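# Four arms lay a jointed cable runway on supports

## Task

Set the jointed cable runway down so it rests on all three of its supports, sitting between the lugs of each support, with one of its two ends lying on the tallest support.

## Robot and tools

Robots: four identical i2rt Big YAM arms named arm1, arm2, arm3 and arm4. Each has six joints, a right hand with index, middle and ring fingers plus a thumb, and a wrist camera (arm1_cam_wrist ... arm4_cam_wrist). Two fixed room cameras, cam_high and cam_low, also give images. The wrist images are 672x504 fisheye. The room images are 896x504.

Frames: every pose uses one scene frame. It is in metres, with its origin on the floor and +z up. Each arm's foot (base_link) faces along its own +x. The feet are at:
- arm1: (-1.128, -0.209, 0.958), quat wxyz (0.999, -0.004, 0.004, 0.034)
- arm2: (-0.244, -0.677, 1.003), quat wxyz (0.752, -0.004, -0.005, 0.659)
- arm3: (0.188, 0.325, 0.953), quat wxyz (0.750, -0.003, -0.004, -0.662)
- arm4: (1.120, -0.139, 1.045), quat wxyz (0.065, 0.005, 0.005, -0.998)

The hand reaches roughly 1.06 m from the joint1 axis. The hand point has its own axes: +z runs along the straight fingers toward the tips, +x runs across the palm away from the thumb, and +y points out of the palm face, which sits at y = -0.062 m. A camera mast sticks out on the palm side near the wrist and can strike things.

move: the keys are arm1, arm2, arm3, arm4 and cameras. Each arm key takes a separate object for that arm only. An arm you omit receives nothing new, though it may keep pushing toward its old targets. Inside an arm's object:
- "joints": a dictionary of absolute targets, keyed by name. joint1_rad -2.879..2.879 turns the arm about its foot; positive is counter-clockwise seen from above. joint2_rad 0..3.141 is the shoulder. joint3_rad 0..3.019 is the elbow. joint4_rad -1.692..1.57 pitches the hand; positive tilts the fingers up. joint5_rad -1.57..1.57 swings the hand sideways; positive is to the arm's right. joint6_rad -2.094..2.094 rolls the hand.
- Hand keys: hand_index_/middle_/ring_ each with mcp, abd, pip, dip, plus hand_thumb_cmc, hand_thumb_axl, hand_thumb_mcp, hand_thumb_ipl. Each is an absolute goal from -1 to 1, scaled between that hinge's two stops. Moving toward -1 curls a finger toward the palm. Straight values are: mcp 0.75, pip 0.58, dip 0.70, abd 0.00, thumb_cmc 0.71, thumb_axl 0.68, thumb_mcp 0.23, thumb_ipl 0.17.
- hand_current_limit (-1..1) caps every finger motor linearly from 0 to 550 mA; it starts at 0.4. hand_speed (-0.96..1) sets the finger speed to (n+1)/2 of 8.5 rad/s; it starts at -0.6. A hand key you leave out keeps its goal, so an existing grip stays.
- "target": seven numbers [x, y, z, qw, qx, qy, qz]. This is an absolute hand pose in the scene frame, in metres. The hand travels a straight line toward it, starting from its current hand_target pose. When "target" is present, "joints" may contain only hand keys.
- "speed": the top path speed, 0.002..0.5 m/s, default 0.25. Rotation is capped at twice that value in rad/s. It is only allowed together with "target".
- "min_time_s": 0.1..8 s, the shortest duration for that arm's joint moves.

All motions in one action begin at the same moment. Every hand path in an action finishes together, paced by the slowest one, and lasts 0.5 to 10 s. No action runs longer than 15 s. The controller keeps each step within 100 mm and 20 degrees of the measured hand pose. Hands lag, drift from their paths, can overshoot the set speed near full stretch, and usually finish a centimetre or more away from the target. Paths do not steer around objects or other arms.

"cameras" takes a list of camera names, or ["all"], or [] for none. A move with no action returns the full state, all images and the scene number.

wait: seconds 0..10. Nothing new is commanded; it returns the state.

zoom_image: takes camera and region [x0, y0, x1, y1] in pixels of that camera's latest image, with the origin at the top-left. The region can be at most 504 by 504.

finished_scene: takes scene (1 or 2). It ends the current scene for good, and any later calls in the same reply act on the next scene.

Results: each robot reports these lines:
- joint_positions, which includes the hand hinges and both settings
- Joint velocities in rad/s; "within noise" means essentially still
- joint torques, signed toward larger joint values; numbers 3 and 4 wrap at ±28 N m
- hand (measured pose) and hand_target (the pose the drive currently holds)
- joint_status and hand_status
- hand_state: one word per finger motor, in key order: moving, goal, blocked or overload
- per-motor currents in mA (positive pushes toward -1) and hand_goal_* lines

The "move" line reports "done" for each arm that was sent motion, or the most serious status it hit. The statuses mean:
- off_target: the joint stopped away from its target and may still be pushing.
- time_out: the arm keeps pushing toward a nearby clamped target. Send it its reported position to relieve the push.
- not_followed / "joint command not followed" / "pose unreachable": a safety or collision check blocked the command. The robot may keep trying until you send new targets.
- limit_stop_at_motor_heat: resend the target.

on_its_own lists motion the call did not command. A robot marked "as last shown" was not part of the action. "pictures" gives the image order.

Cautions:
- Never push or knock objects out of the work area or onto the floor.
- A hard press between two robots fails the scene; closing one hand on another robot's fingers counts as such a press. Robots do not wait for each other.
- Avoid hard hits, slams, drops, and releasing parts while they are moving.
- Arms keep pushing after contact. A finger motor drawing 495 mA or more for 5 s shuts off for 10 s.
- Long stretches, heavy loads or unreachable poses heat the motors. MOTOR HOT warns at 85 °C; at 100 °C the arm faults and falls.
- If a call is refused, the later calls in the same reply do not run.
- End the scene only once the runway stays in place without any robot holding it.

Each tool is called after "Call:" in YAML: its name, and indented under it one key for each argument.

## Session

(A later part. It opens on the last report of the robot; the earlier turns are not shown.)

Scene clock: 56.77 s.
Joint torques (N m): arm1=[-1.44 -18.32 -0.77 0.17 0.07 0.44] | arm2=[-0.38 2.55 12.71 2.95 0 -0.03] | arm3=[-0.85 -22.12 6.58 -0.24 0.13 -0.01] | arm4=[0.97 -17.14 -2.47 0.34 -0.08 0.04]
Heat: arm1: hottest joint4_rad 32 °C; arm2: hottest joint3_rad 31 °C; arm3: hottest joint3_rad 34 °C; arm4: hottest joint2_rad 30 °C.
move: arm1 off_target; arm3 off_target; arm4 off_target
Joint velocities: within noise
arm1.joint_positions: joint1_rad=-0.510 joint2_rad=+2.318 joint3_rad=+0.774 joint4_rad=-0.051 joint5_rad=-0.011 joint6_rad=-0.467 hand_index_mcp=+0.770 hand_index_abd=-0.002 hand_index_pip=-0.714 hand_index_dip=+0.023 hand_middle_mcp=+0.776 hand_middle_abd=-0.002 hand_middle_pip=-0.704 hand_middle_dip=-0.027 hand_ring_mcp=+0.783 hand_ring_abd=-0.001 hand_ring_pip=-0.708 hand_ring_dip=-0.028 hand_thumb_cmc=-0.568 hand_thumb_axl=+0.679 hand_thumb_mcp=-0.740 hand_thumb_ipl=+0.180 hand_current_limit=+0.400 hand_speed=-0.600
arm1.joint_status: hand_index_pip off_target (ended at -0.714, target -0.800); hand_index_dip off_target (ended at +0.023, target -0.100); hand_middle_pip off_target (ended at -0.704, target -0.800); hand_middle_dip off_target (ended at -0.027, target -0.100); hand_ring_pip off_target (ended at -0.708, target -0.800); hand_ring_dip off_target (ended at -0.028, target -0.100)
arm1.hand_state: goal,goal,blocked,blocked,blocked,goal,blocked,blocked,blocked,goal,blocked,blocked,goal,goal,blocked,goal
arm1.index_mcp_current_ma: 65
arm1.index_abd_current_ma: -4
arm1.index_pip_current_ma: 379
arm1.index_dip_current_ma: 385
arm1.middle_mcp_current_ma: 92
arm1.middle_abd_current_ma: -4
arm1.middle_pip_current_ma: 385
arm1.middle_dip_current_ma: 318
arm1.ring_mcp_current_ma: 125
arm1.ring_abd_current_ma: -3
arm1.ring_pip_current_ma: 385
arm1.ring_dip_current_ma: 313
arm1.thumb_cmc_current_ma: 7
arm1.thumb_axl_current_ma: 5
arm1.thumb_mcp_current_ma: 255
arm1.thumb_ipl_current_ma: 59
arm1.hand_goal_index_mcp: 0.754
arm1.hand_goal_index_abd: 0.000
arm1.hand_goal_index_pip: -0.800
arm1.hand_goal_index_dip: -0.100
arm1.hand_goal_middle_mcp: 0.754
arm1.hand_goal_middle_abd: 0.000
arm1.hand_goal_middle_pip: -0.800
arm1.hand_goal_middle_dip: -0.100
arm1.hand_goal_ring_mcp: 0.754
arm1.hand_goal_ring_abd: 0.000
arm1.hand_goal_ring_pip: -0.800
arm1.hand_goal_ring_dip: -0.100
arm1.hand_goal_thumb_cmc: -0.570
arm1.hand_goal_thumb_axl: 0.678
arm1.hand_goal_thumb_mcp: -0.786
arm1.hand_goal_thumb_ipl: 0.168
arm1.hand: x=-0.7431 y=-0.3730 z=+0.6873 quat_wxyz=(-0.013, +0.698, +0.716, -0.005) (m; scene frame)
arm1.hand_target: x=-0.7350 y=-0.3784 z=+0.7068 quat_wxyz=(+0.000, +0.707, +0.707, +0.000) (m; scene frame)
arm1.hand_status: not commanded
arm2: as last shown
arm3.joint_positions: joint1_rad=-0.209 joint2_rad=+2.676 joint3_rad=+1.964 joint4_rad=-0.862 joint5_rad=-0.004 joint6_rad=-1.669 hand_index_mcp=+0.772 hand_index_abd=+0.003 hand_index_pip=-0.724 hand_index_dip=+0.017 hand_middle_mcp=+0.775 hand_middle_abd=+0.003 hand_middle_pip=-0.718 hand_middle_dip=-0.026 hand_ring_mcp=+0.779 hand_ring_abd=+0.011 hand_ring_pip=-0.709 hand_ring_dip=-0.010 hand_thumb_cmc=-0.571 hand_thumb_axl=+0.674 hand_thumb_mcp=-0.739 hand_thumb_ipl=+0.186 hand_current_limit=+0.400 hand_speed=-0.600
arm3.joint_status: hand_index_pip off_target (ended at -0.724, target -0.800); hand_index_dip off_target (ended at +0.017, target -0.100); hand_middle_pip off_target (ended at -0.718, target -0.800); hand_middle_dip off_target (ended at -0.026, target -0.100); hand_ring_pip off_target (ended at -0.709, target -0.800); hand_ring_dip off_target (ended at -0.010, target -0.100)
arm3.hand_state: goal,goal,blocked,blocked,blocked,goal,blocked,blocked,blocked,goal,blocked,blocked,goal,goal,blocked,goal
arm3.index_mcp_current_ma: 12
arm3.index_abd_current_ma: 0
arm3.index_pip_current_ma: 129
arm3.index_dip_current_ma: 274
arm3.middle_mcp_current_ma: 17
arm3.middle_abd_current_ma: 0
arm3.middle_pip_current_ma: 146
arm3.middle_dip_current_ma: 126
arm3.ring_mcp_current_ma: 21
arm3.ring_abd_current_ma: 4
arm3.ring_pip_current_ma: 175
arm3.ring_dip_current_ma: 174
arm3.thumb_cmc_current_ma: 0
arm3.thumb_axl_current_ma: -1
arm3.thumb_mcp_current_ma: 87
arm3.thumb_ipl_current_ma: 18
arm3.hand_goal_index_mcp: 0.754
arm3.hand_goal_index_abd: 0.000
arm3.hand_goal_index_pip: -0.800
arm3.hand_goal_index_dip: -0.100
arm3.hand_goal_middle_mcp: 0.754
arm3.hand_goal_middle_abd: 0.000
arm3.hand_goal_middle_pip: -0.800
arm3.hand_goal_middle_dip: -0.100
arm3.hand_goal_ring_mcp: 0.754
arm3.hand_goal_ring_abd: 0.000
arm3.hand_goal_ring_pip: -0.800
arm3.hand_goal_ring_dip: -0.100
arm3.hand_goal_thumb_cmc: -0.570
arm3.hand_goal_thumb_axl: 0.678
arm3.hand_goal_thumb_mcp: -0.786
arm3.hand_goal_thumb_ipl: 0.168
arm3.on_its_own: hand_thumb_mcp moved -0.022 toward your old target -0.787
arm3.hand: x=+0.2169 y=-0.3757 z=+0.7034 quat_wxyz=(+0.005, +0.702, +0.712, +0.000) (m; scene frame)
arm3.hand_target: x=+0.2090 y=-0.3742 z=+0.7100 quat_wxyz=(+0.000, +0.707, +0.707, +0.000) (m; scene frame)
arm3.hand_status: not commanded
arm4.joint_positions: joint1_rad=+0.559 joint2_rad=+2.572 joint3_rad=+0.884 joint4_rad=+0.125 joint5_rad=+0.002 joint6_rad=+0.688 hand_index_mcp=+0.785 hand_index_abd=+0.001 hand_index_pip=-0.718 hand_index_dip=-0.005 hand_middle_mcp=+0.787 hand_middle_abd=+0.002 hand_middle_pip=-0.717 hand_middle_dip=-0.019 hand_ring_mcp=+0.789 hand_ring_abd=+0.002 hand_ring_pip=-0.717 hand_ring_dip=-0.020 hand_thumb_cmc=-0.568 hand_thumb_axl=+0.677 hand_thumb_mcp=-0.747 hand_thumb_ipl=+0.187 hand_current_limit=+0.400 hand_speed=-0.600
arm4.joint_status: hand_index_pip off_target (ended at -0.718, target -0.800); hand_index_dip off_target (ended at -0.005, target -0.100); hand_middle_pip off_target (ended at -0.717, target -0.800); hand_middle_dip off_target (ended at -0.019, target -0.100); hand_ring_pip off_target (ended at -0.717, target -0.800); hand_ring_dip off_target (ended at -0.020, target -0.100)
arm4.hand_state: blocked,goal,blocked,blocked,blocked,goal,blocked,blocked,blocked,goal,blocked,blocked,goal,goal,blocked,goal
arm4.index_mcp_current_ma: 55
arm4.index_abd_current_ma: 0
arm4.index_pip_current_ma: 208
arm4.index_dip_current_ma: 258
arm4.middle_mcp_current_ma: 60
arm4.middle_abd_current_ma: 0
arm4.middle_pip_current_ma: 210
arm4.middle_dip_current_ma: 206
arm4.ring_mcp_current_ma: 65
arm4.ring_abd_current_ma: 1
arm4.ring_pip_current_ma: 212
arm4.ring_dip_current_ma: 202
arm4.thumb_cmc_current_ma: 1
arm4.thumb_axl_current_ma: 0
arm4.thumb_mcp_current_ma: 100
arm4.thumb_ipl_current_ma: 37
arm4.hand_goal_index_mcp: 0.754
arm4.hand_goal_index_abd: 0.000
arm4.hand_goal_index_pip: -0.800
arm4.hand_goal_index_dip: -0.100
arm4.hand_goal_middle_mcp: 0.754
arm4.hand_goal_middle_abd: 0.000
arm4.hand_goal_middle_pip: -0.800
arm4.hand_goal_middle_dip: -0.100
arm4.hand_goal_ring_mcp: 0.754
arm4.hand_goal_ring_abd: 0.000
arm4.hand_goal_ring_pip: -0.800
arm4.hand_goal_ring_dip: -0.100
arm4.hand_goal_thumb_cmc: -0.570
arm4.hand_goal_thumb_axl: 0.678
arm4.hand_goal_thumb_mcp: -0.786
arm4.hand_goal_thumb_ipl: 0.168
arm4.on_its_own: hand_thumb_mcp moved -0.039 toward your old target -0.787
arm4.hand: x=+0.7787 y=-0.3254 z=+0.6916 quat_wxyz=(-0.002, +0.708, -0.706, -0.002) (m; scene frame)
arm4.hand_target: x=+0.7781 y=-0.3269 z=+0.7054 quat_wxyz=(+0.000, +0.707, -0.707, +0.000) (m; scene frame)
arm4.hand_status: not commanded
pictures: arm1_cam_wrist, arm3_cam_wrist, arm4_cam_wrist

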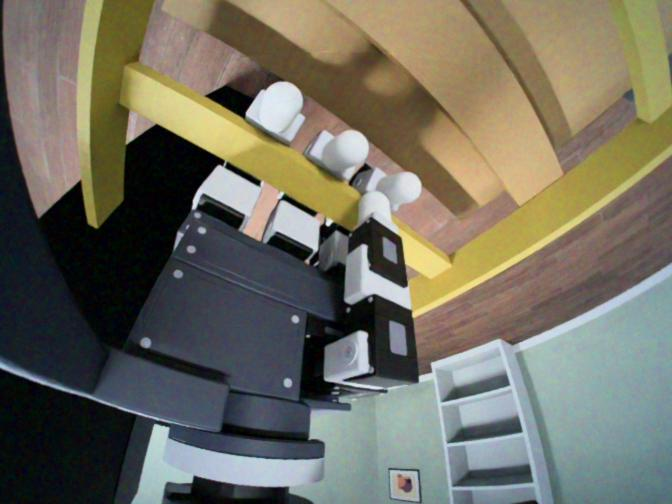

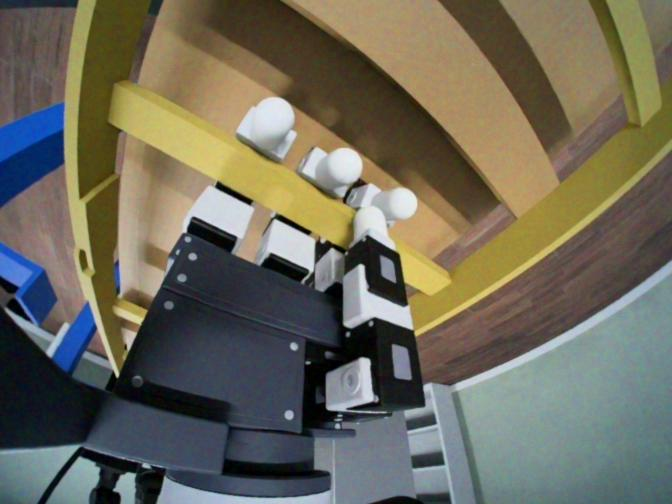

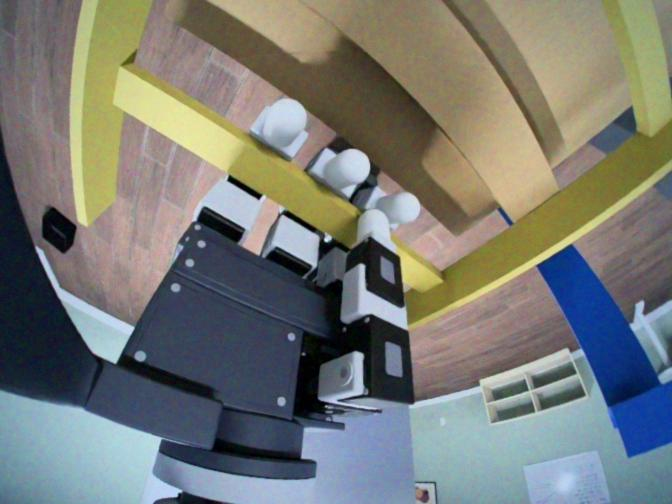

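Call:
move:
  arm1: {"target": [-0.739, -0.3775, 0.742, 0, 0.7071, 0.7071, 0], "speed": 0.05}
  arm3: {"target": [0.212, -0.376, 0.748, 0, 0.7071, 0.7071, 0], "speed": 0.05}
  arm4: {"target": [0.778, -0.326, 0.742, 0, 0.7071, -0.7071, 0], "speed": 0.05}
  cameras: ["all"]

Scene clock: 58.80 s.
Joint torques (N m): arm1=[-1.73 -19.14 -0.85 -0.24 0.06 0.42] | arm2=[-0.38 2.32 12.74 2.96 0 -0.05] | arm3=[-0.21 -26.4 5.81 -2.29 0.11 0] | arm4=[1.14 -18.2 -2.92 0.24 -0.2 0.07]
Heat: arm1: hottest joint4_rad 32 °C; arm2: hottest joint3_rad 31 °C; arm3: hottest joint3_rad 34 °C; arm4: hottest joint2_rad 30 °C.
move: arm1 off_target; arm3 off_target; arm4 off_target
Joint velocities: within noise
arm1.joint_positions: joint1_rad=-0.510 joint2_rad=+2.222 joint3_rad=+0.736 joint4_rad=-0.106 joint5_rad=-0.011 joint6_rad=-0.469 hand_index_mcp=+0.780 hand_index_abd=-0.004 hand_index_pip=-0.707 hand_index_dip=-0.005 hand_middle_mcp=+0.784 hand_middle_abd=-0.004 hand_middle_pip=-0.699 hand_middle_dip=-0.047 hand_ring_mcp=+0.788 hand_ring_abd=-0.004 hand_ring_pip=-0.704 hand_ring_dip=-0.050 hand_thumb_cmc=-0.568 hand_thumb_axl=+0.679 hand_thumb_mcp=-0.743 hand_thumb_ipl=+0.180 hand_current_limit=+0.400 hand_speed=-0.600
arm1.joint_status: not commanded
arm1.hand_state: blocked,goal,blocked,blocked,blocked,goal,blocked,blocked,blocked,goal,blocked,blocked,goal,goal,blocked,goal
arm1.index_mcp_current_ma: 109
arm1.index_abd_current_ma: -12
arm1.index_pip_current_ma: 385
arm1.index_dip_current_ma: 385
arm1.middle_mcp_current_ma: 128
arm1.middle_abd_current_ma: -11
arm1.middle_pip_current_ma: 385
arm1.middle_dip_current_ma: 223
arm1.ring_mcp_current_ma: 147
arm1.ring_abd_current_ma: -10
arm1.ring_pip_current_ma: 385
arm1.ring_dip_current_ma: 209
arm1.thumb_cmc_current_ma: 6
arm1.thumb_axl_current_ma: 3
arm1.thumb_mcp_current_ma: 235
arm1.thumb_ipl_current_ma: 59
arm1.hand_goal_index_mcp: 0.754
arm1.hand_goal_index_abd: 0.000
arm1.hand_goal_index_pip: -0.800
arm1.hand_goal_index_dip: -0.100
arm1.hand_goal_middle_mcp: 0.754
arm1.hand_goal_middle_abd: 0.000
arm1.hand_goal_middle_pip: -0.800
arm1.hand_goal_middle_dip: -0.100
arm1.hand_goal_ring_mcp: 0.754
arm1.hand_goal_ring_abd: 0.000
arm1.hand_goal_ring_pip: -0.800
arm1.hand_goal_ring_dip: -0.100
arm1.hand_goal_thumb_cmc: -0.570
arm1.hand_goal_thumb_axl: 0.678
arm1.hand_goal_thumb_mcp: -0.786
arm1.hand_goal_thumb_ipl: 0.168
arm1.on_its_own: hand_index_dip moved -0.028 toward your old target -0.100; hand_middle_dip moved -0.020 toward your old target -0.100; hand_ring_dip moved -0.022 toward your old target -0.100
arm1.hand: x=-0.7435 y=-0.3720 z=+0.7170 quat_wxyz=(-0.012, +0.697, +0.717, -0.004) (m; scene frame)
arm1.hand_target: x=-0.7391 y=-0.3773 z=+0.7400 quat_wxyz=(+0.000, +0.707, +0.707, +0.000) (m; scene frame)
arm1.hand_status: off_target (0.026 m and 2.1 deg from the pose sent, 0.055 m and 2.1 deg at the start)
arm2: as last shown
arm3.joint_positions: joint1_rad=-0.208 joint2_rad=+2.676 joint3_rad=+1.954 joint4_rad=-0.853 joint5_rad=-0.004 joint6_rad=-1.666 hand_index_mcp=+0.773 hand_index_abd=+0.001 hand_index_pip=-0.724 hand_index_dip=+0.013 hand_middle_mcp=+0.784 hand_middle_abd=+0.004 hand_middle_pip=-0.712 hand_middle_dip=-0.029 hand_ring_mcp=+0.794 hand_ring_abd=+0.008 hand_ring_pip=-0.706 hand_ring_dip=-0.019 hand_thumb_cmc=-0.571 hand_thumb_axl=+0.674 hand_thumb_mcp=-0.740 hand_thumb_ipl=+0.185 hand_current_limit=+0.400 hand_speed=-0.600
arm3.joint_status: not commanded
arm3.hand_state: goal,goal,blocked,blocked,blocked,goal,blocked,blocked,blocked,goal,blocked,blocked,goal,goal,blocked,goal
arm3.index_mcp_current_ma: 14
arm3.index_abd_current_ma: 0
arm3.index_pip_current_ma: 129
arm3.index_dip_current_ma: 258
arm3.middle_mcp_current_ma: 30
arm3.middle_abd_current_ma: 1
arm3.middle_pip_current_ma: 166
arm3.middle_dip_current_ma: 118
arm3.ring_mcp_current_ma: 48
arm3.ring_abd_current_ma: 2
arm3.ring_pip_current_ma: 185
arm3.ring_dip_current_ma: 146
arm3.thumb_cmc_current_ma: 0
arm3.thumb_axl_current_ma: -1
arm3.thumb_mcp_current_ma: 85
arm3.thumb_ipl_current_ma: 17
arm3.hand_goal_index_mcp: 0.754
arm3.hand_goal_index_abd: 0.000
arm3.hand_goal_index_pip: -0.800
arm3.hand_goal_index_dip: -0.100
arm3.hand_goal_middle_mcp: 0.754
arm3.hand_goal_middle_abd: 0.000
arm3.hand_goal_middle_pip: -0.800
arm3.hand_goal_middle_dip: -0.100
arm3.hand_goal_ring_mcp: 0.754
arm3.hand_goal_ring_abd: 0.000
arm3.hand_goal_ring_pip: -0.800
arm3.hand_goal_ring_dip: -0.100
arm3.hand_goal_thumb_cmc: -0.570
arm3.hand_goal_thumb_axl: 0.678
arm3.hand_goal_thumb_mcp: -0.786
arm3.hand_goal_thumb_ipl: 0.168
arm3.hand: x=+0.2173 y=-0.3736 z=+0.7006 quat_wxyz=(+0.005, +0.703, +0.711, +0.000) (m; scene frame)
arm3.hand_target: x=+0.2124 y=-0.3769 z=+0.7452 quat_wxyz=(+0.000, +0.707, +0.707, +0.000) (m; scene frame)
arm3.hand_status: off_target (0.048 m and 0.8 deg from the pose sent, 0.045 m and 1.0 deg at the start)
arm4.joint_positions: joint1_rad=+0.553 joint2_rad=+2.481 joint3_rad=+0.834 joint4_rad=+0.079 joint5_rad=+0.005 joint6_rad=+0.682 hand_index_mcp=+0.786 hand_index_abd=-0.001 hand_index_pip=-0.707 hand_index_dip=-0.030 hand_middle_mcp=+0.787 hand_middle_abd=-0.001 hand_middle_pip=-0.710 hand_middle_dip=-0.045 hand_ring_mcp=+0.789 hand_ring_abd=-0.001 hand_ring_pip=-0.711 hand_ring_dip=-0.044 hand_thumb_cmc=-0.568 hand_thumb_axl=+0.676 hand_thumb_mcp=-0.749 hand_thumb_ipl=+0.187 hand_current_limit=+0.400 hand_speed=-0.600
arm4.joint_status: not commanded
arm4.hand_state: blocked,goal,blocked,blocked,blocked,goal,blocked,blocked,blocked,goal,blocked,blocked,goal,goal,blocked,goal
arm4.index_mcp_current_ma: 56
arm4.index_abd_current_ma: 0
arm4.index_pip_current_ma: 247
arm4.index_dip_current_ma: 165
arm4.middle_mcp_current_ma: 60
arm4.middle_abd_current_ma: 0
arm4.middle_pip_current_ma: 239
arm4.middle_dip_current_ma: 115
arm4.ring_mcp_current_ma: 65
arm4.ring_abd_current_ma: 0
arm4.ring_pip_current_ma: 231
arm4.ring_dip_current_ma: 119
arm4.thumb_cmc_current_ma: 1
arm4.thumb_axl_current_ma: -1
arm4.thumb_mcp_current_ma: 93
arm4.thumb_ipl_current_ma: 37
arm4.hand_goal_index_mcp: 0.754
arm4.hand_goal_index_abd: 0.000
arm4.hand_goal_index_pip: -0.800
arm4.hand_goal_index_dip: -0.100
arm4.hand_goal_middle_mcp: 0.754
arm4.hand_goal_middle_abd: 0.000
arm4.hand_goal_middle_pip: -0.800
arm4.hand_goal_middle_dip: -0.100
arm4.hand_goal_ring_mcp: 0.754
arm4.hand_goal_ring_abd: 0.000
arm4.hand_goal_ring_pip: -0.800
arm4.hand_goal_ring_dip: -0.100
arm4.hand_goal_thumb_cmc: -0.570
arm4.hand_goal_thumb_axl: 0.678
arm4.hand_goal_thumb_mcp: -0.786
arm4.hand_goal_thumb_ipl: 0.168
arm4.on_its_own: hand_index_dip moved -0.025 toward your old target -0.100; hand_middle_dip moved -0.026 toward your old target -0.100; hand_ring_dip moved -0.024 toward your old target -0.100
arm4.hand: x=+0.7774 y=-0.3233 z=+0.7213 quat_wxyz=(-0.005, +0.708, -0.706, -0.003) (m; scene frame)
arm4.hand_target: x=+0.7781 y=-0.3256 z=+0.7405 quat_wxyz=(+0.000, +0.707, -0.707, +0.000) (m; scene frame)
arm4.hand_status: off_target (0.021 m and 0.7 deg from the pose sent, 0.050 m and 0.4 deg at the start)
pictures: arm1_cam_wrist, arm2_cam_wrist, arm3_cam_wrist, arm4_cam_wrist, cam_high, cam_low

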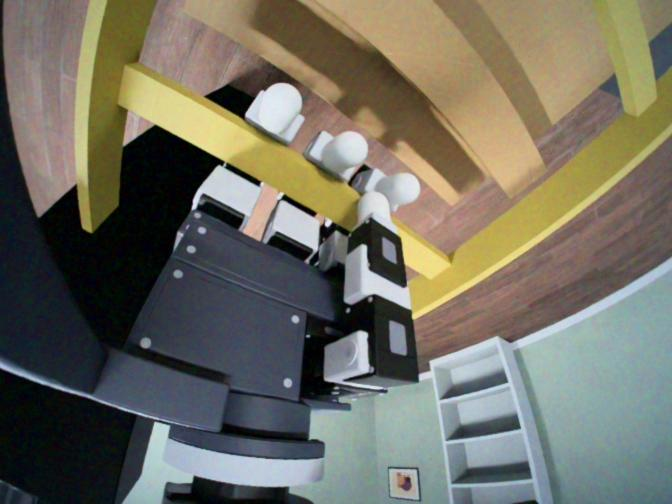

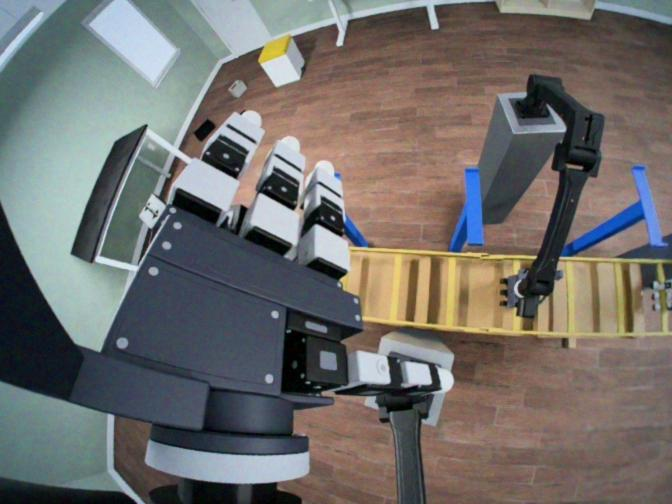

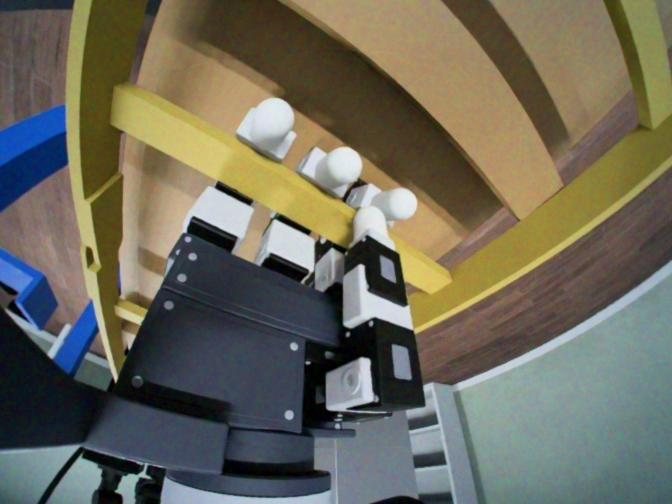

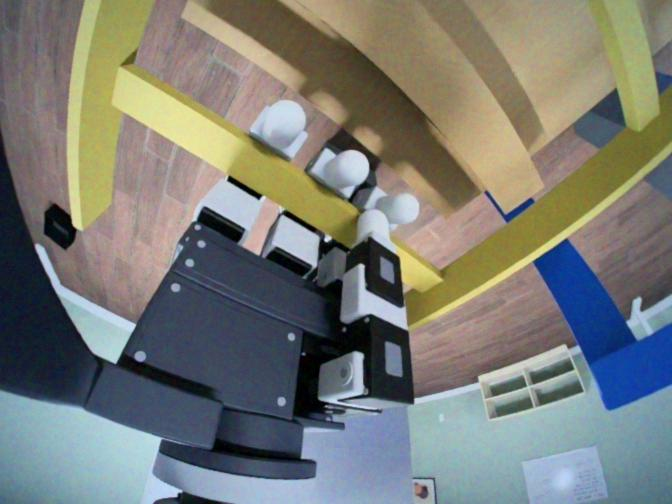

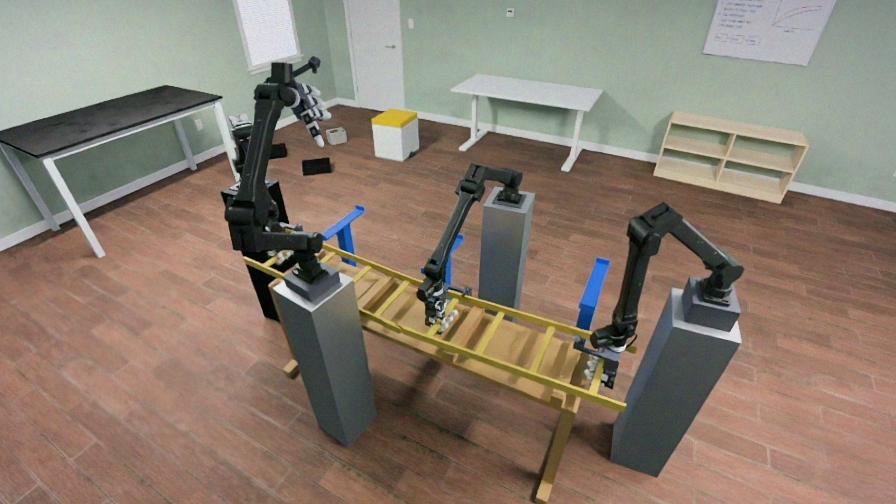

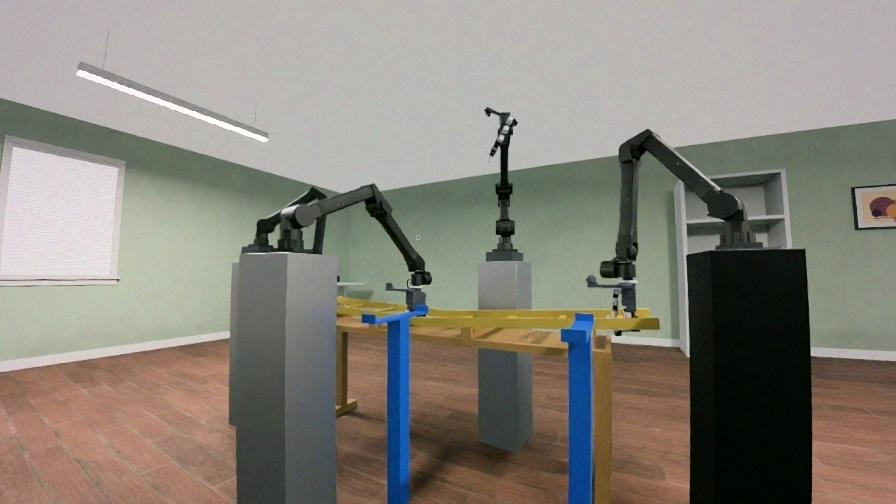

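Call:
move:
  arm3: {"target": [0.213, -0.378, 0.79, 0, 0.7071, 0.7071, 0], "speed": 0.05}
  cameras: ["cam_low"]

Scene clock: 61.20 s.
Joint torques (N m): arm1=[-1.85 -19.14 -0.84 -0.2 0.06 0.42] | arm2=[-0.32 2.26 12.74 2.92 0 -0.04] | arm3=[-0.32 -30.1 5.45 -3.95 -0.02 -0.01] | arm4=[1.44 -18.32 -2.82 0.24 -0.26 0.11]
Heat: arm1: hottest joint4_rad 32 °C; arm2: hottest joint3_rad 31 °C; arm3: hottest joint3_rad 34 °C; arm4: hottest joint2_rad 30 °C.
move: arm3 off_target
Joint velocities: within noise
arm1.joint_positions: joint1_rad=-0.508 joint2_rad=+2.222 joint3_rad=+0.736 joint4_rad=-0.107 joint5_rad=-0.011 joint6_rad=-0.469 hand_index_mcp=+0.781 hand_index_abd=-0.004 hand_index_pip=-0.707 hand_index_dip=-0.009 hand_middle_mcp=+0.784 hand_middle_abd=-0.004 hand_middle_pip=-0.699 hand_middle_dip=-0.047 hand_ring_mcp=+0.788 hand_ring_abd=-0.004 hand_ring_pip=-0.704 hand_ring_dip=-0.050 hand_thumb_cmc=-0.568 hand_thumb_axl=+0.679 hand_thumb_mcp=-0.744 hand_thumb_ipl=+0.180 hand_current_limit=+0.400 hand_speed=-0.600
arm1.joint_status: not commanded
arm1.hand_state: blocked,goal,blocked,blocked,blocked,goal,blocked,blocked,blocked,goal,blocked,blocked,goal,goal,blocked,goal
arm1.index_mcp_current_ma: 114
arm1.index_abd_current_ma: -12
arm1.index_pip_current_ma: 385
arm1.index_dip_current_ma: 385
arm1.middle_mcp_current_ma: 128
arm1.middle_abd_current_ma: -11
arm1.middle_pip_current_ma: 385
arm1.middle_dip_current_ma: 223
arm1.ring_mcp_current_ma: 147
arm1.ring_abd_current_ma: -10
arm1.ring_pip_current_ma: 385
arm1.ring_dip_current_ma: 209
arm1.thumb_cmc_current_ma: 6
arm1.thumb_axl_current_ma: 3
arm1.thumb_mcp_current_ma: 231
arm1.thumb_ipl_current_ma: 59
arm1.hand_goal_index_mcp: 0.754
arm1.hand_goal_index_abd: 0.000
arm1.hand_goal_index_pip: -0.800
arm1.hand_goal_index_dip: -0.100
arm1.hand_goal_middle_mcp: 0.754
arm1.hand_goal_middle_abd: 0.000
arm1.hand_goal_middle_pip: -0.800
arm1.hand_goal_middle_dip: -0.100
arm1.hand_goal_ring_mcp: 0.754
arm1.hand_goal_ring_abd: 0.000
arm1.hand_goal_ring_pip: -0.800
arm1.hand_goal_ring_dip: -0.100
arm1.hand_goal_thumb_cmc: -0.570
arm1.hand_goal_thumb_axl: 0.678
arm1.hand_goal_thumb_mcp: -0.786
arm1.hand_goal_thumb_ipl: 0.168
arm1.hand: x=-0.7435 y=-0.3713 z=+0.7169 quat_wxyz=(-0.012, +0.697, +0.717, -0.004) (m; scene frame)
arm1.hand_target: x=-0.7391 y=-0.3773 z=+0.7400 quat_wxyz=(+0.000, +0.707, +0.707, +0.000) (m; scene frame)
arm1.hand_status: not commanded
arm2: as last shown
arm3.joint_positions: joint1_rad=-0.207 joint2_rad=+2.675 joint3_rad=+1.954 joint4_rad=-0.860 joint5_rad=-0.001 joint6_rad=-1.661 hand_index_mcp=+0.775 hand_index_abd=+0.001 hand_index_pip=-0.724 hand_index_dip=+0.010 hand_middle_mcp=+0.788 hand_middle_abd=+0.007 hand_middle_pip=-0.708 hand_middle_dip=-0.029 hand_ring_mcp=+0.801 hand_ring_abd=+0.013 hand_ring_pip=-0.699 hand_ring_dip=-0.019 hand_thumb_cmc=-0.570 hand_thumb_axl=+0.674 hand_thumb_mcp=-0.741 hand_thumb_ipl=+0.185 hand_current_limit=+0.400 hand_speed=-0.600
arm3.joint_status: not commanded
arm3.hand_state: blocked,goal,blocked,blocked,blocked,goal,blocked,blocked,blocked,goal,blocked,blocked,goal,goal,blocked,goal
arm3.index_mcp_current_ma: 16
arm3.index_abd_current_ma: 0
arm3.index_pip_current_ma: 130
arm3.index_dip_current_ma: 244
arm3.middle_mcp_current_ma: 37
arm3.middle_abd_current_ma: 2
arm3.middle_pip_current_ma: 180
arm3.middle_dip_current_ma: 118
arm3.ring_mcp_current_ma: 64
arm3.ring_abd_current_ma: 5
arm3.ring_pip_current_ma: 210
arm3.ring_dip_current_ma: 146
arm3.thumb_cmc_current_ma: 0
arm3.thumb_axl_current_ma: -1
arm3.thumb_mcp_current_ma: 81
arm3.thumb_ipl_current_ma: 17
arm3.hand_goal_index_mcp: 0.754
arm3.hand_goal_index_abd: 0.000
arm3.hand_goal_index_pip: -0.800
arm3.hand_goal_index_dip: -0.100
arm3.hand_goal_middle_mcp: 0.754
arm3.hand_goal_middle_abd: 0.000
arm3.hand_goal_middle_pip: -0.800
arm3.hand_goal_middle_dip: -0.100
arm3.hand_goal_ring_mcp: 0.754
arm3.hand_goal_ring_abd: 0.000
arm3.hand_goal_ring_pip: -0.800
arm3.hand_goal_ring_dip: -0.100
arm3.hand_goal_thumb_cmc: -0.570
arm3.hand_goal_thumb_axl: 0.678
arm3.hand_goal_thumb_mcp: -0.786
arm3.hand_goal_thumb_ipl: 0.168
arm3.hand: x=+0.2178 y=-0.3725 z=+0.7010 quat_wxyz=(+0.002, +0.704, +0.710, +0.001) (m; scene frame)
arm3.hand_target: x=+0.2140 y=-0.3806 z=+0.7810 quat_wxyz=(+0.001, +0.707, +0.707, -0.001) (m; scene frame)
arm3.hand_status: off_target (0.089 m and 0.5 deg from the pose sent, 0.090 m and 0.8 deg at the start)
arm4.joint_positions: joint1_rad=+0.550 joint2_rad=+2.481 joint3_rad=+0.833 joint4_rad=+0.079 joint5_rad=+0.006 joint6_rad=+0.678 hand_index_mcp=+0.786 hand_index_abd=-0.002 hand_index_pip=-0.707 hand_index_dip=-0.030 hand_middle_mcp=+0.787 hand_middle_abd=-0.002 hand_middle_pip=-0.710 hand_middle_dip=-0.045 hand_ring_mcp=+0.789 hand_ring_abd=-0.002 hand_ring_pip=-0.711 hand_ring_dip=-0.044 hand_thumb_cmc=-0.568 hand_thumb_axl=+0.676 hand_thumb_mcp=-0.749 hand_thumb_ipl=+0.187 hand_current_limit=+0.400 hand_speed=-0.600
arm4.joint_status: not commanded
arm4.hand_state: blocked,goal,blocked,blocked,blocked,goal,blocked,blocked,blocked,goal,blocked,blocked,goal,goal,blocked,goal
arm4.index_mcp_current_ma: 56
arm4.index_abd_current_ma: -1
arm4.index_pip_current_ma: 247
arm4.index_dip_current_ma: 165
arm4.middle_mcp_current_ma: 60
arm4.middle_abd_current_ma: -1
arm4.middle_pip_current_ma: 239
arm4.middle_dip_current_ma: 115
arm4.ring_mcp_current_ma: 65
arm4.ring_abd_current_ma: -1
arm4.ring_pip_current_ma: 231
arm4.ring_dip_current_ma: 118
arm4.thumb_cmc_current_ma: 1
arm4.thumb_axl_current_ma: -1
arm4.thumb_mcp_current_ma: 93
arm4.thumb_ipl_current_ma: 37
arm4.hand_goal_index_mcp: 0.754
arm4.hand_goal_index_abd: 0.000
arm4.hand_goal_index_pip: -0.800
arm4.hand_goal_index_dip: -0.100
arm4.hand_goal_middle_mcp: 0.754
arm4.hand_goal_middle_abd: 0.000
arm4.hand_goal_middle_pip: -0.800
arm4.hand_goal_middle_dip: -0.100
arm4.hand_goal_ring_mcp: 0.754
arm4.hand_goal_ring_abd: 0.000
arm4.hand_goal_ring_pip: -0.800
arm4.hand_goal_ring_dip: -0.100
arm4.hand_goal_thumb_cmc: -0.570
arm4.hand_goal_thumb_axl: 0.678
arm4.hand_goal_thumb_mcp: -0.786
arm4.hand_goal_thumb_ipl: 0.168
arm4.hand: x=+0.7772 y=-0.3217 z=+0.7214 quat_wxyz=(-0.006, +0.708, -0.706, -0.004) (m; scene frame)
arm4.hand_target: x=+0.7781 y=-0.3256 z=+0.7405 quat_wxyz=(+0.000, +0.707, -0.707, +0.000) (m; scene frame)
arm4.hand_status: not commanded
pictures: cam_low

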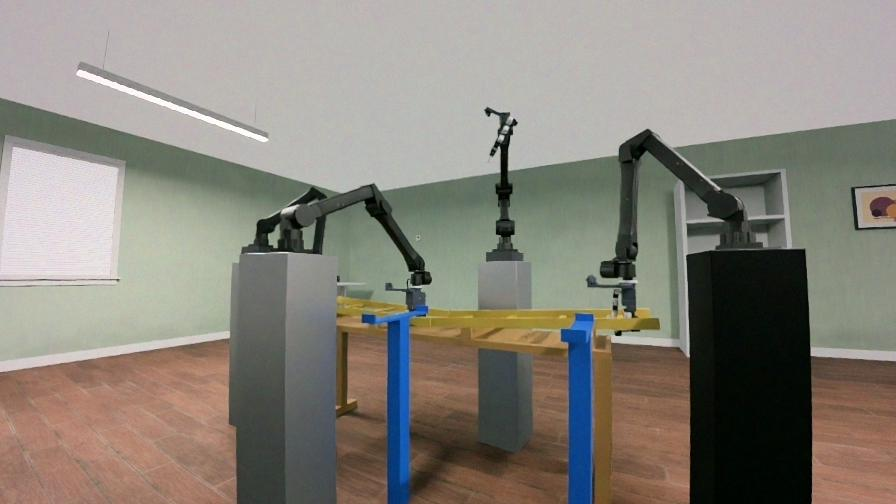

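Call:
move:
  arm1: {"target": [-0.737, -0.3775, 0.705, 0, 0.7071, 0.7071, 0], "speed": 0.05}
  arm3: {"target": [0.213, -0.376, 0.708, 0, 0.7071, 0.7071, 0], "speed": 0.08}
  arm4: {"target": [0.778, -0.326, 0.704, 0, 0.7071, -0.7071, 0], "speed": 0.05}

Call:
move:
  arm2: {"target": [-0.128, -0.377, 0.95, 0, 0.7071, 0.7071, 0], "speed": 0.3, "joints": {"hand_index_pip": -0.737, "hand_middle_pip": -0.737, "hand_ring_pip": -0.737}}
  cameras: ["arm2_cam_wrist", "cam_high"]

Scene clock: 64.33 s.
Joint torques (N m): arm1=[-1.55 -15.33 0.39 0.87 0.03 0.47] | arm2=[-0.56 2.55 12.68 3.02 0.01 -0.03] | arm3=[-0.44 -21.54 8.12 -0.39 0.01 -0.04] | arm4=[1.44 -14.68 -1.25 0.98 -0.28 0.11]
Heat: arm1: hottest joint4_rad 32 °C; arm2: hottest joint3_rad 31 °C; arm3: hottest joint3_rad 34 °C; arm4: hottest joint2_rad 30 °C.
move: arm1 off_target; arm3 done; arm4 done
Joint velocities: within noise
arm1.joint_positions: joint1_rad=-0.508 joint2_rad=+2.290 joint3_rad=+0.756 joint4_rad=-0.056 joint5_rad=-0.010 joint6_rad=-0.469 hand_index_mcp=+0.781 hand_index_abd=-0.004 hand_index_pip=-0.707 hand_index_dip=-0.017 hand_middle_mcp=+0.784 hand_middle_abd=-0.004 hand_middle_pip=-0.699 hand_middle_dip=-0.057 hand_ring_mcp=+0.788 hand_ring_abd=-0.004 hand_ring_pip=-0.704 hand_ring_dip=-0.058 hand_thumb_cmc=-0.568 hand_thumb_axl=+0.679 hand_thumb_mcp=-0.745 hand_thumb_ipl=+0.180 hand_current_limit=+0.400 hand_speed=-0.600
arm1.joint_status: not commanded
arm1.hand_state: blocked,goal,blocked,blocked,blocked,goal,blocked,blocked,blocked,goal,blocked,blocked,goal,goal,blocked,goal
arm1.index_mcp_current_ma: 114
arm1.index_abd_current_ma: -10
arm1.index_pip_current_ma: 385
arm1.index_dip_current_ma: 365
arm1.middle_mcp_current_ma: 129
arm1.middle_abd_current_ma: -11
arm1.middle_pip_current_ma: 385
arm1.middle_dip_current_ma: 180
arm1.ring_mcp_current_ma: 147
arm1.ring_abd_current_ma: -10
arm1.ring_pip_current_ma: 385
arm1.ring_dip_current_ma: 174
arm1.thumb_cmc_current_ma: 6
arm1.thumb_axl_current_ma: 3
arm1.thumb_mcp_current_ma: 223
arm1.thumb_ipl_current_ma: 59
arm1.hand_goal_index_mcp: 0.754
arm1.hand_goal_index_abd: 0.000
arm1.hand_goal_index_pip: -0.800
arm1.hand_goal_index_dip: -0.100
arm1.hand_goal_middle_mcp: 0.754
arm1.hand_goal_middle_abd: 0.000
arm1.hand_goal_middle_pip: -0.800
arm1.hand_goal_middle_dip: -0.100
arm1.hand_goal_ring_mcp: 0.754
arm1.hand_goal_ring_abd: 0.000
arm1.hand_goal_ring_pip: -0.800
arm1.hand_goal_ring_dip: -0.100
arm1.hand_goal_thumb_cmc: -0.570
arm1.hand_goal_thumb_axl: 0.678
arm1.hand_goal_thumb_mcp: -0.786
arm1.hand_goal_thumb_ipl: 0.168
arm1.hand: x=-0.7445 y=-0.3712 z=+0.6962 quat_wxyz=(-0.011, +0.697, +0.717, -0.004) (m; scene frame)
arm1.hand_target: x=-0.7370 y=-0.3774 z=+0.7049 quat_wxyz=(+0.000, +0.707, +0.707, +0.000) (m; scene frame)
arm1.hand_status: off_target (0.013 m and 2.1 deg from the pose sent, 0.015 m and 2.2 deg at the start)
arm2: as last shown
arm3.joint_positions: joint1_rad=-0.207 joint2_rad=+2.675 joint3_rad=+1.954 joint4_rad=-0.862 joint5_rad=+0.000 joint6_rad=-1.661 hand_index_mcp=+0.777 hand_index_abd=+0.001 hand_index_pip=-0.723 hand_index_dip=+0.002 hand_middle_mcp=+0.790 hand_middle_abd=+0.007 hand_middle_pip=-0.705 hand_middle_dip=-0.042 hand_ring_mcp=+0.803 hand_ring_abd=+0.013 hand_ring_pip=-0.695 hand_ring_dip=-0.031 hand_thumb_cmc=-0.568 hand_thumb_axl=+0.672 hand_thumb_mcp=-0.742 hand_thumb_ipl=+0.185 hand_current_limit=+0.400 hand_speed=-0.600
arm3.joint_status: not commanded
arm3.hand_state: blocked,goal,blocked,blocked,blocked,goal,blocked,blocked,blocked,goal,blocked,blocked,goal,goal,blocked,goal
arm3.index_mcp_current_ma: 19
arm3.index_abd_current_ma: 0
arm3.index_pip_current_ma: 133
arm3.index_dip_current_ma: 217
arm3.middle_mcp_current_ma: 41
arm3.middle_abd_current_ma: 2
arm3.middle_pip_current_ma: 190
arm3.middle_dip_current_ma: 84
arm3.ring_mcp_current_ma: 69
arm3.ring_abd_current_ma: 5
arm3.ring_pip_current_ma: 223
arm3.ring_dip_current_ma: 111
arm3.thumb_cmc_current_ma: 0
arm3.thumb_axl_current_ma: -3
arm3.thumb_mcp_current_ma: 78
arm3.thumb_ipl_current_ma: 16
arm3.hand_goal_index_mcp: 0.754
arm3.hand_goal_index_abd: 0.000
arm3.hand_goal_index_pip: -0.800
arm3.hand_goal_index_dip: -0.100
arm3.hand_goal_middle_mcp: 0.754
arm3.hand_goal_middle_abd: 0.000
arm3.hand_goal_middle_pip: -0.800
arm3.hand_goal_middle_dip: -0.100
arm3.hand_goal_ring_mcp: 0.754
arm3.hand_goal_ring_abd: 0.000
arm3.hand_goal_ring_pip: -0.800
arm3.hand_goal_ring_dip: -0.100
arm3.hand_goal_thumb_cmc: -0.570
arm3.hand_goal_thumb_axl: 0.678
arm3.hand_goal_thumb_mcp: -0.786
arm3.hand_goal_thumb_ipl: 0.168
arm3.hand: x=+0.2178 y=-0.3721 z=+0.7009 quat_wxyz=(+0.001, +0.704, +0.710, +0.002) (m; scene frame)
arm3.hand_target: x=+0.2130 y=-0.3759 z=+0.7078 quat_wxyz=(+0.000, +0.707, +0.707, +0.000) (m; scene frame)
arm3.hand_status: done (0.009 m and 0.5 deg from the pose sent, 0.009 m and 0.5 deg at the start)
arm4.joint_positions: joint1_rad=+0.550 joint2_rad=+2.545 joint3_rad=+0.868 joint4_rad=+0.112 joint5_rad=+0.006 joint6_rad=+0.678 hand_index_mcp=+0.786 hand_index_abd=-0.002 hand_index_pip=-0.707 hand_index_dip=-0.030 hand_middle_mcp=+0.787 hand_middle_abd=-0.002 hand_middle_pip=-0.710 hand_middle_dip=-0.045 hand_ring_mcp=+0.788 hand_ring_abd=-0.002 hand_ring_pip=-0.711 hand_ring_dip=-0.050 hand_thumb_cmc=-0.568 hand_thumb_axl=+0.676 hand_thumb_mcp=-0.749 hand_thumb_ipl=+0.186 hand_current_limit=+0.400 hand_speed=-0.600
arm4.joint_status: not commanded
arm4.hand_state: blocked,goal,blocked,blocked,blocked,goal,blocked,blocked,blocked,goal,blocked,blocked,goal,goal,blocked,goal
arm4.index_mcp_current_ma: 56
arm4.index_abd_current_ma: -1
arm4.index_pip_current_ma: 247
arm4.index_dip_current_ma: 165
arm4.middle_mcp_current_ma: 59
arm4.middle_abd_current_ma: -1
arm4.middle_pip_current_ma: 239
arm4.middle_dip_current_ma: 115
arm4.ring_mcp_current_ma: 61
arm4.ring_abd_current_ma: -1
arm4.ring_pip_current_ma: 231
arm4.ring_dip_current_ma: 100
arm4.thumb_cmc_current_ma: 1
arm4.thumb_axl_current_ma: -1
arm4.thumb_mcp_current_ma: 93
arm4.thumb_ipl_current_ma: 34
arm4.hand_goal_index_mcp: 0.754
arm4.hand_goal_index_abd: 0.000
arm4.hand_goal_index_pip: -0.800
arm4.hand_goal_index_dip: -0.100
arm4.hand_goal_middle_mcp: 0.754
arm4.hand_goal_middle_abd: 0.000
arm4.hand_goal_middle_pip: -0.800
arm4.hand_goal_middle_dip: -0.100
arm4.hand_goal_ring_mcp: 0.754
arm4.hand_goal_ring_abd: 0.000
arm4.hand_goal_ring_pip: -0.800
arm4.hand_goal_ring_dip: -0.100
arm4.hand_goal_thumb_cmc: -0.570
arm4.hand_goal_thumb_axl: 0.678
arm4.hand_goal_thumb_mcp: -0.786
arm4.hand_goal_thumb_ipl: 0.168
arm4.hand: x=+0.7765 y=-0.3222 z=+0.7007 quat_wxyz=(-0.004, +0.708, -0.706, -0.004) (m; scene frame)
arm4.hand_target: x=+0.7781 y=-0.3259 z=+0.7039 quat_wxyz=(+0.000, +0.707, -0.707, +0.000) (m; scene frame)
arm4.hand_status: done (0.005 m and 0.6 deg from the pose sent, 0.018 m and 0.8 deg at the start)
pictures: none

Scene clock: 67.73 s.
Joint torques (N m): arm1=[-1.55 -15.38 0.39 0.85 0.04 0.47] | arm2=[-1.61 -5.95 9.29 0.54 0.13 0.23] | arm3=[-0.5 -21.6 8.16 -0.4 0 -0.04] | arm4=[1.44 -14.56 -1.25 0.99 -0.28 0.11]
Heat: arm1: hottest joint4_rad 32 °C; arm2: hottest joint3_rad 31 °C; arm3: hottest joint3_rad 34 °C; arm4: hottest joint2_rad 30 °C.
move: arm2 off_target
Joint velocities: within noise
arm1, arm3, arm4: as last shown
arm2.joint_positions: joint1_rad=+0.048 joint2_rad=+1.591 joint3_rad=+0.623 joint4_rad=-0.626 joint5_rad=-0.014 joint6_rad=+1.457 hand_index_mcp=+0.755 hand_index_abd=+0.001 hand_index_pip=-0.729 hand_index_dip=+0.696 hand_middle_mcp=+0.756 hand_middle_abd=+0.001 hand_middle_pip=-0.730 hand_middle_dip=+0.696 hand_ring_mcp=+0.756 hand_ring_abd=+0.001 hand_ring_pip=-0.730 hand_ring_dip=+0.696 hand_thumb_cmc=+0.715 hand_thumb_axl=+0.677 hand_thumb_mcp=+0.223 hand_thumb_ipl=+0.168 hand_current_limit=+0.400 hand_speed=-0.600
arm2.joint_status: all done
arm2.hand_state: goal,goal,goal,goal,goal,goal,goal,goal,goal,goal,goal,goal,goal,goal,goal,goal
arm2.index_mcp_current_ma: 3
arm2.index_abd_current_ma: 1
arm2.index_pip_current_ma: 15
arm2.index_dip_current_ma: 0
arm2.middle_mcp_current_ma: 3
arm2.middle_abd_current_ma: 1
arm2.middle_pip_current_ma: 14
arm2.middle_dip_current_ma: 0
arm2.ring_mcp_current_ma: 3
arm2.ring_abd_current_ma: 1
arm2.ring_pip_current_ma: 13
arm2.ring_dip_current_ma: 0
arm2.thumb_cmc_current_ma: 2
arm2.thumb_axl_current_ma: -1
arm2.thumb_mcp_current_ma: -7
arm2.thumb_ipl_current_ma: -1
arm2.hand_goal_index_mcp: 0.754
arm2.hand_goal_index_abd: 0.000
arm2.hand_goal_index_pip: -0.736
arm2.hand_goal_index_dip: 0.696
arm2.hand_goal_middle_mcp: 0.754
arm2.hand_goal_middle_abd: 0.000
arm2.hand_goal_middle_pip: -0.736
arm2.hand_goal_middle_dip: 0.696
arm2.hand_goal_ring_mcp: 0.754
arm2.hand_goal_ring_abd: 0.000
arm2.hand_goal_ring_pip: -0.736
arm2.hand_goal_ring_dip: 0.696
arm2.hand_goal_thumb_cmc: 0.714
arm2.hand_goal_thumb_axl: 0.678
arm2.hand_goal_thumb_mcp: 0.226
arm2.hand_goal_thumb_ipl: 0.168
arm2.hand: x=-0.1334 y=-0.3903 z=+0.9487 quat_wxyz=(+0.007, +0.697, +0.717, -0.009) (m; scene frame)
arm2.hand_target: x=-0.1280 y=-0.3773 z=+0.9504 quat_wxyz=(+0.000, +0.707, +0.707, +0.000) (m; scene frame)
arm2.hand_status: off_target (0.014 m and 2.1 deg from the pose sent, 0.660 m and 81.8 deg at the start)
pictures: arm2_cam_wrist, cam_high

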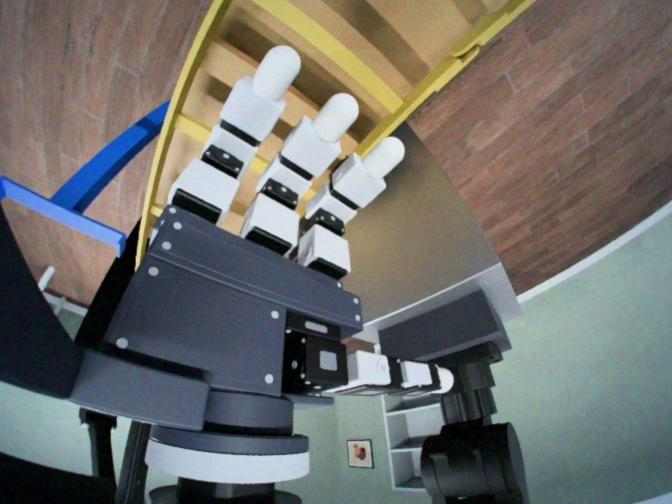

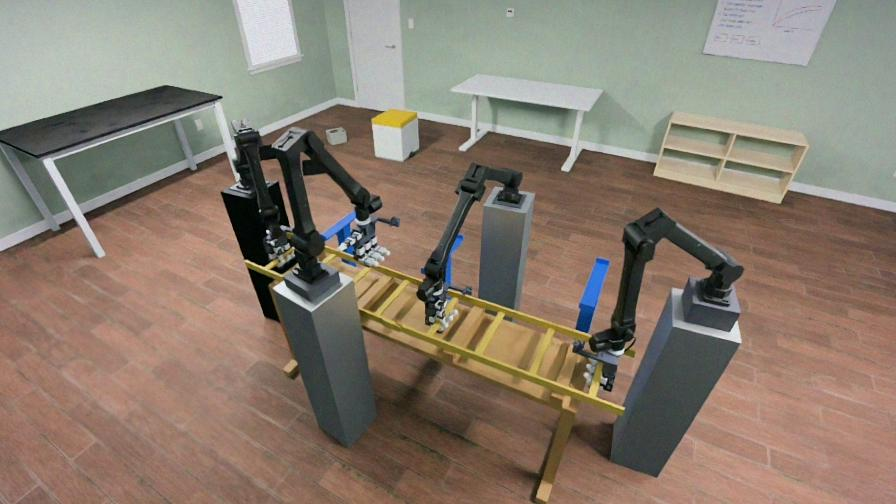

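Call:
move:
  arm2: {"target": [-0.150, -0.365, 0.80, 0, 0.7071, 0.7071, 0], "speed": 0.15}

Call:
move:
  arm2: {"target": [-0.150, -0.365, 0.715, 0, 0.7071, 0.7071, 0], "speed": 0.1}
  cameras: ["arm2_cam_wrist", "cam_high", "cam_low"]

Call:
zoom_image:
  camera: "cam_low"
  region: [430, 270, 560, 370]

Scene clock: 70.17 s.
Joint torques (N m): arm1=[-1.55 -15.33 0.39 0.87 0.03 0.47] | arm2=[0.32 -9 3.55 0.57 0.12 0.26] | arm3=[-0.44 -21.48 8.1 -0.35 0 -0.04] | arm4=[1.49 -14.62 -1.22 0.99 -0.28 0.12]
Heat: arm1: hottest joint4_rad 32 °C; arm2: hottest joint3_rad 30 °C; arm3: hottest joint3_rad 34 °C; arm4: hottest joint2_rad 30 °C.
move: arm2 done
Joint velocities: within noise
arm1, arm3, arm4: as last shown
arm2.joint_positions: joint1_rad=+0.096 joint2_rad=+2.086 joint3_rad=+0.681 joint4_rad=-0.172 joint5_rad=-0.014 joint6_rad=+1.531 hand_index_mcp=+0.755 hand_index_abd=+0.001 hand_index_pip=-0.729 hand_index_dip=+0.696 hand_middle_mcp=+0.756 hand_middle_abd=+0.001 hand_middle_pip=-0.730 hand_middle_dip=+0.696 hand_ring_mcp=+0.756 hand_ring_abd=+0.001 hand_ring_pip=-0.730 hand_ring_dip=+0.696 hand_thumb_cmc=+0.715 hand_thumb_axl=+0.677 hand_thumb_mcp=+0.223 hand_thumb_ipl=+0.168 hand_current_limit=+0.400 hand_speed=-0.600
arm2.joint_status: not commanded
arm2.hand_state: goal,goal,goal,goal,goal,goal,goal,goal,goal,goal,goal,goal,goal,goal,goal,goal
arm2.index_mcp_current_ma: 3
arm2.index_abd_current_ma: 1
arm2.index_pip_current_ma: 15
arm2.index_dip_current_ma: 0
arm2.middle_mcp_current_ma: 3
arm2.middle_abd_current_ma: 1
arm2.middle_pip_current_ma: 14
arm2.middle_dip_current_ma: 0
arm2.ring_mcp_current_ma: 3
arm2.ring_abd_current_ma: 1
arm2.ring_pip_current_ma: 13
arm2.ring_dip_current_ma: 0
arm2.thumb_cmc_current_ma: 2
arm2.thumb_axl_current_ma: -1
arm2.thumb_mcp_current_ma: -7
arm2.thumb_ipl_current_ma: -1
arm2.hand_goal_index_mcp: 0.754
arm2.hand_goal_index_abd: 0.000
arm2.hand_goal_index_pip: -0.736
arm2.hand_goal_index_dip: 0.696
arm2.hand_goal_middle_mcp: 0.754
arm2.hand_goal_middle_abd: 0.000
arm2.hand_goal_middle_pip: -0.736
arm2.hand_goal_middle_dip: 0.696
arm2.hand_goal_ring_mcp: 0.754
arm2.hand_goal_ring_abd: 0.000
arm2.hand_goal_ring_pip: -0.736
arm2.hand_goal_ring_dip: 0.696
arm2.hand_goal_thumb_cmc: 0.714
arm2.hand_goal_thumb_axl: 0.678
arm2.hand_goal_thumb_mcp: 0.226
arm2.hand_goal_thumb_ipl: 0.168
arm2.hand: x=-0.1460 y=-0.3709 z=+0.8049 quat_wxyz=(+0.002, +0.706, +0.708, -0.003) (m; scene frame)
arm2.hand_target: x=-0.1500 y=-0.3651 z=+0.8002 quat_wxyz=(+0.000, +0.707, +0.707, +0.000) (m; scene frame)
arm2.hand_status: done (0.009 m and 0.4 deg from the pose sent, 0.152 m and 2.1 deg at the start)
pictures: none

Scene clock: 71.63 s.
Joint torques (N m): arm1=[-1.61 -15.33 0.39 0.85 0.03 0.47] | arm2=[0.67 -10.11 0.81 0.66 0.12 0.24] | arm3=[-0.44 -21.6 8.1 -0.36 0.01 -0.03] | arm4=[1.44 -14.56 -1.25 0.98 -0.28 0.12]
Heat: arm1: hottest joint4_rad 32 °C; arm2: hottest joint3_rad 30 °C; arm3: hottest joint3_rad 34 °C; arm4: hottest joint2_rad 30 °C.
move: arm2 done
Joint velocities: within noise
arm1, arm3, arm4: as last shown
arm2.joint_positions: joint1_rad=+0.099 joint2_rad=+2.364 joint3_rad=+0.783 joint4_rad=+0.012 joint5_rad=-0.014 joint6_rad=+1.534 hand_index_mcp=+0.755 hand_index_abd=+0.001 hand_index_pip=-0.729 hand_index_dip=+0.696 hand_middle_mcp=+0.756 hand_middle_abd=+0.001 hand_middle_pip=-0.730 hand_middle_dip=+0.696 hand_ring_mcp=+0.756 hand_ring_abd=+0.001 hand_ring_pip=-0.730 hand_ring_dip=+0.696 hand_thumb_cmc=+0.715 hand_thumb_axl=+0.677 hand_thumb_mcp=+0.223 hand_thumb_ipl=+0.168 hand_current_limit=+0.400 hand_speed=-0.600
arm2.joint_status: not commanded
arm2.hand_state: goal,goal,goal,goal,goal,goal,goal,goal,goal,goal,goal,goal,goal,goal,goal,goal
arm2.index_mcp_current_ma: 3
arm2.index_abd_current_ma: 1
arm2.index_pip_current_ma: 15
arm2.index_dip_current_ma: 0
arm2.middle_mcp_current_ma: 3
arm2.middle_abd_current_ma: 1
arm2.middle_pip_current_ma: 14
arm2.middle_dip_current_ma: 0
arm2.ring_mcp_current_ma: 3
arm2.ring_abd_current_ma: 1
arm2.ring_pip_current_ma: 13
arm2.ring_dip_current_ma: 0
arm2.thumb_cmc_current_ma: 2
arm2.thumb_axl_current_ma: -1
arm2.thumb_mcp_current_ma: -7
arm2.thumb_ipl_current_ma: -1
arm2.hand_goal_index_mcp: 0.754
arm2.hand_goal_index_abd: 0.000
arm2.hand_goal_index_pip: -0.736
arm2.hand_goal_index_dip: 0.696
arm2.hand_goal_middle_mcp: 0.754
arm2.hand_goal_middle_abd: 0.000
arm2.hand_goal_middle_pip: -0.736
arm2.hand_goal_middle_dip: 0.696
arm2.hand_goal_ring_mcp: 0.754
arm2.hand_goal_ring_abd: 0.000
arm2.hand_goal_ring_pip: -0.736
arm2.hand_goal_ring_dip: 0.696
arm2.hand_goal_thumb_cmc: 0.714
arm2.hand_goal_thumb_axl: 0.678
arm2.hand_goal_thumb_mcp: 0.226
arm2.hand_goal_thumb_ipl: 0.168
arm2.hand: x=-0.1455 y=-0.3642 z=+0.7207 quat_wxyz=(-0.001, +0.706, +0.708, +0.000) (m; scene frame)
arm2.hand_target: x=-0.1500 y=-0.3650 z=+0.7151 quat_wxyz=(+0.000, +0.707, +0.707, +0.000) (m; scene frame)
arm2.hand_status: done (0.007 m and 0.2 deg from the pose sent, 0.090 m and 0.4 deg at the start)
pictures: arm2_cam_wrist, cam_high, cam_low

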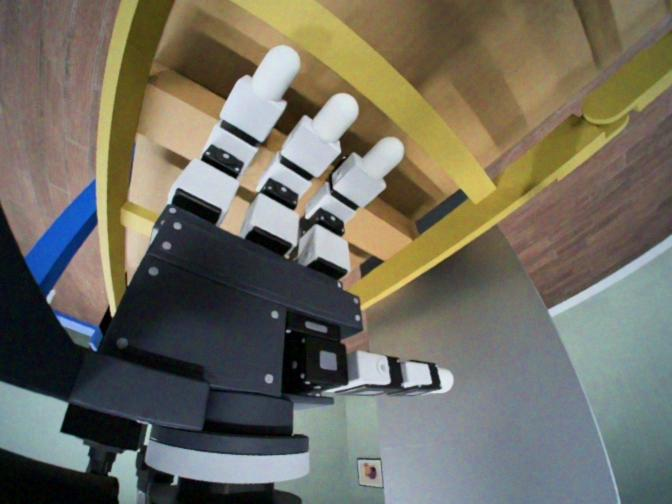

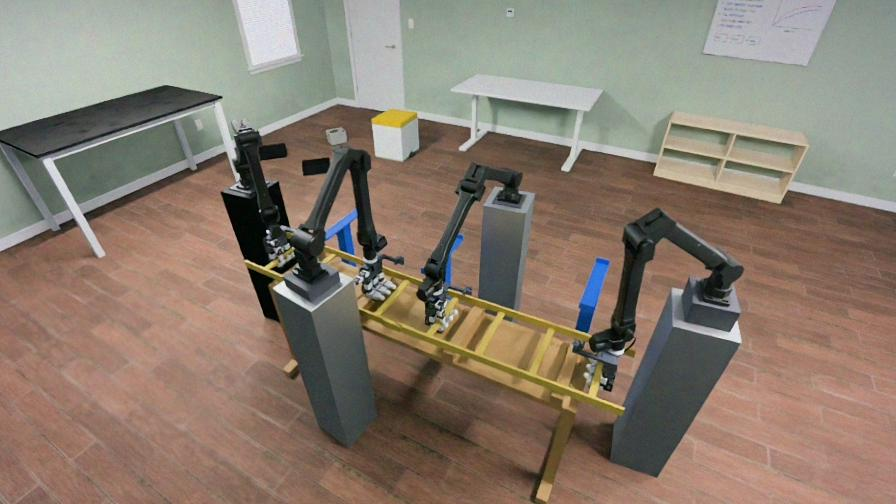

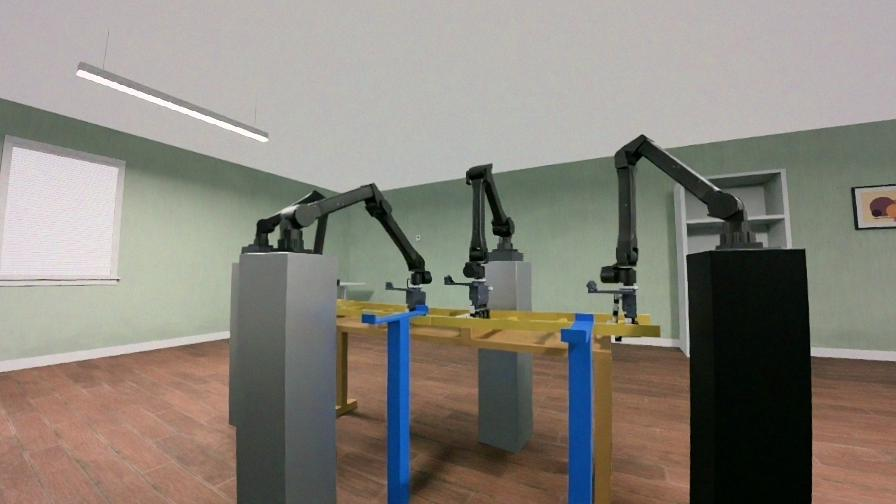

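Scaled by 3.877 from the camera's 896x504 image, which has a finer 1280x720 frame.

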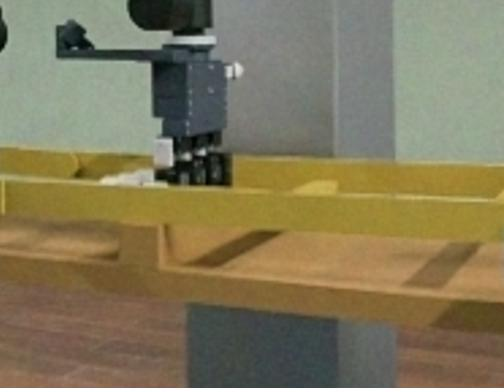

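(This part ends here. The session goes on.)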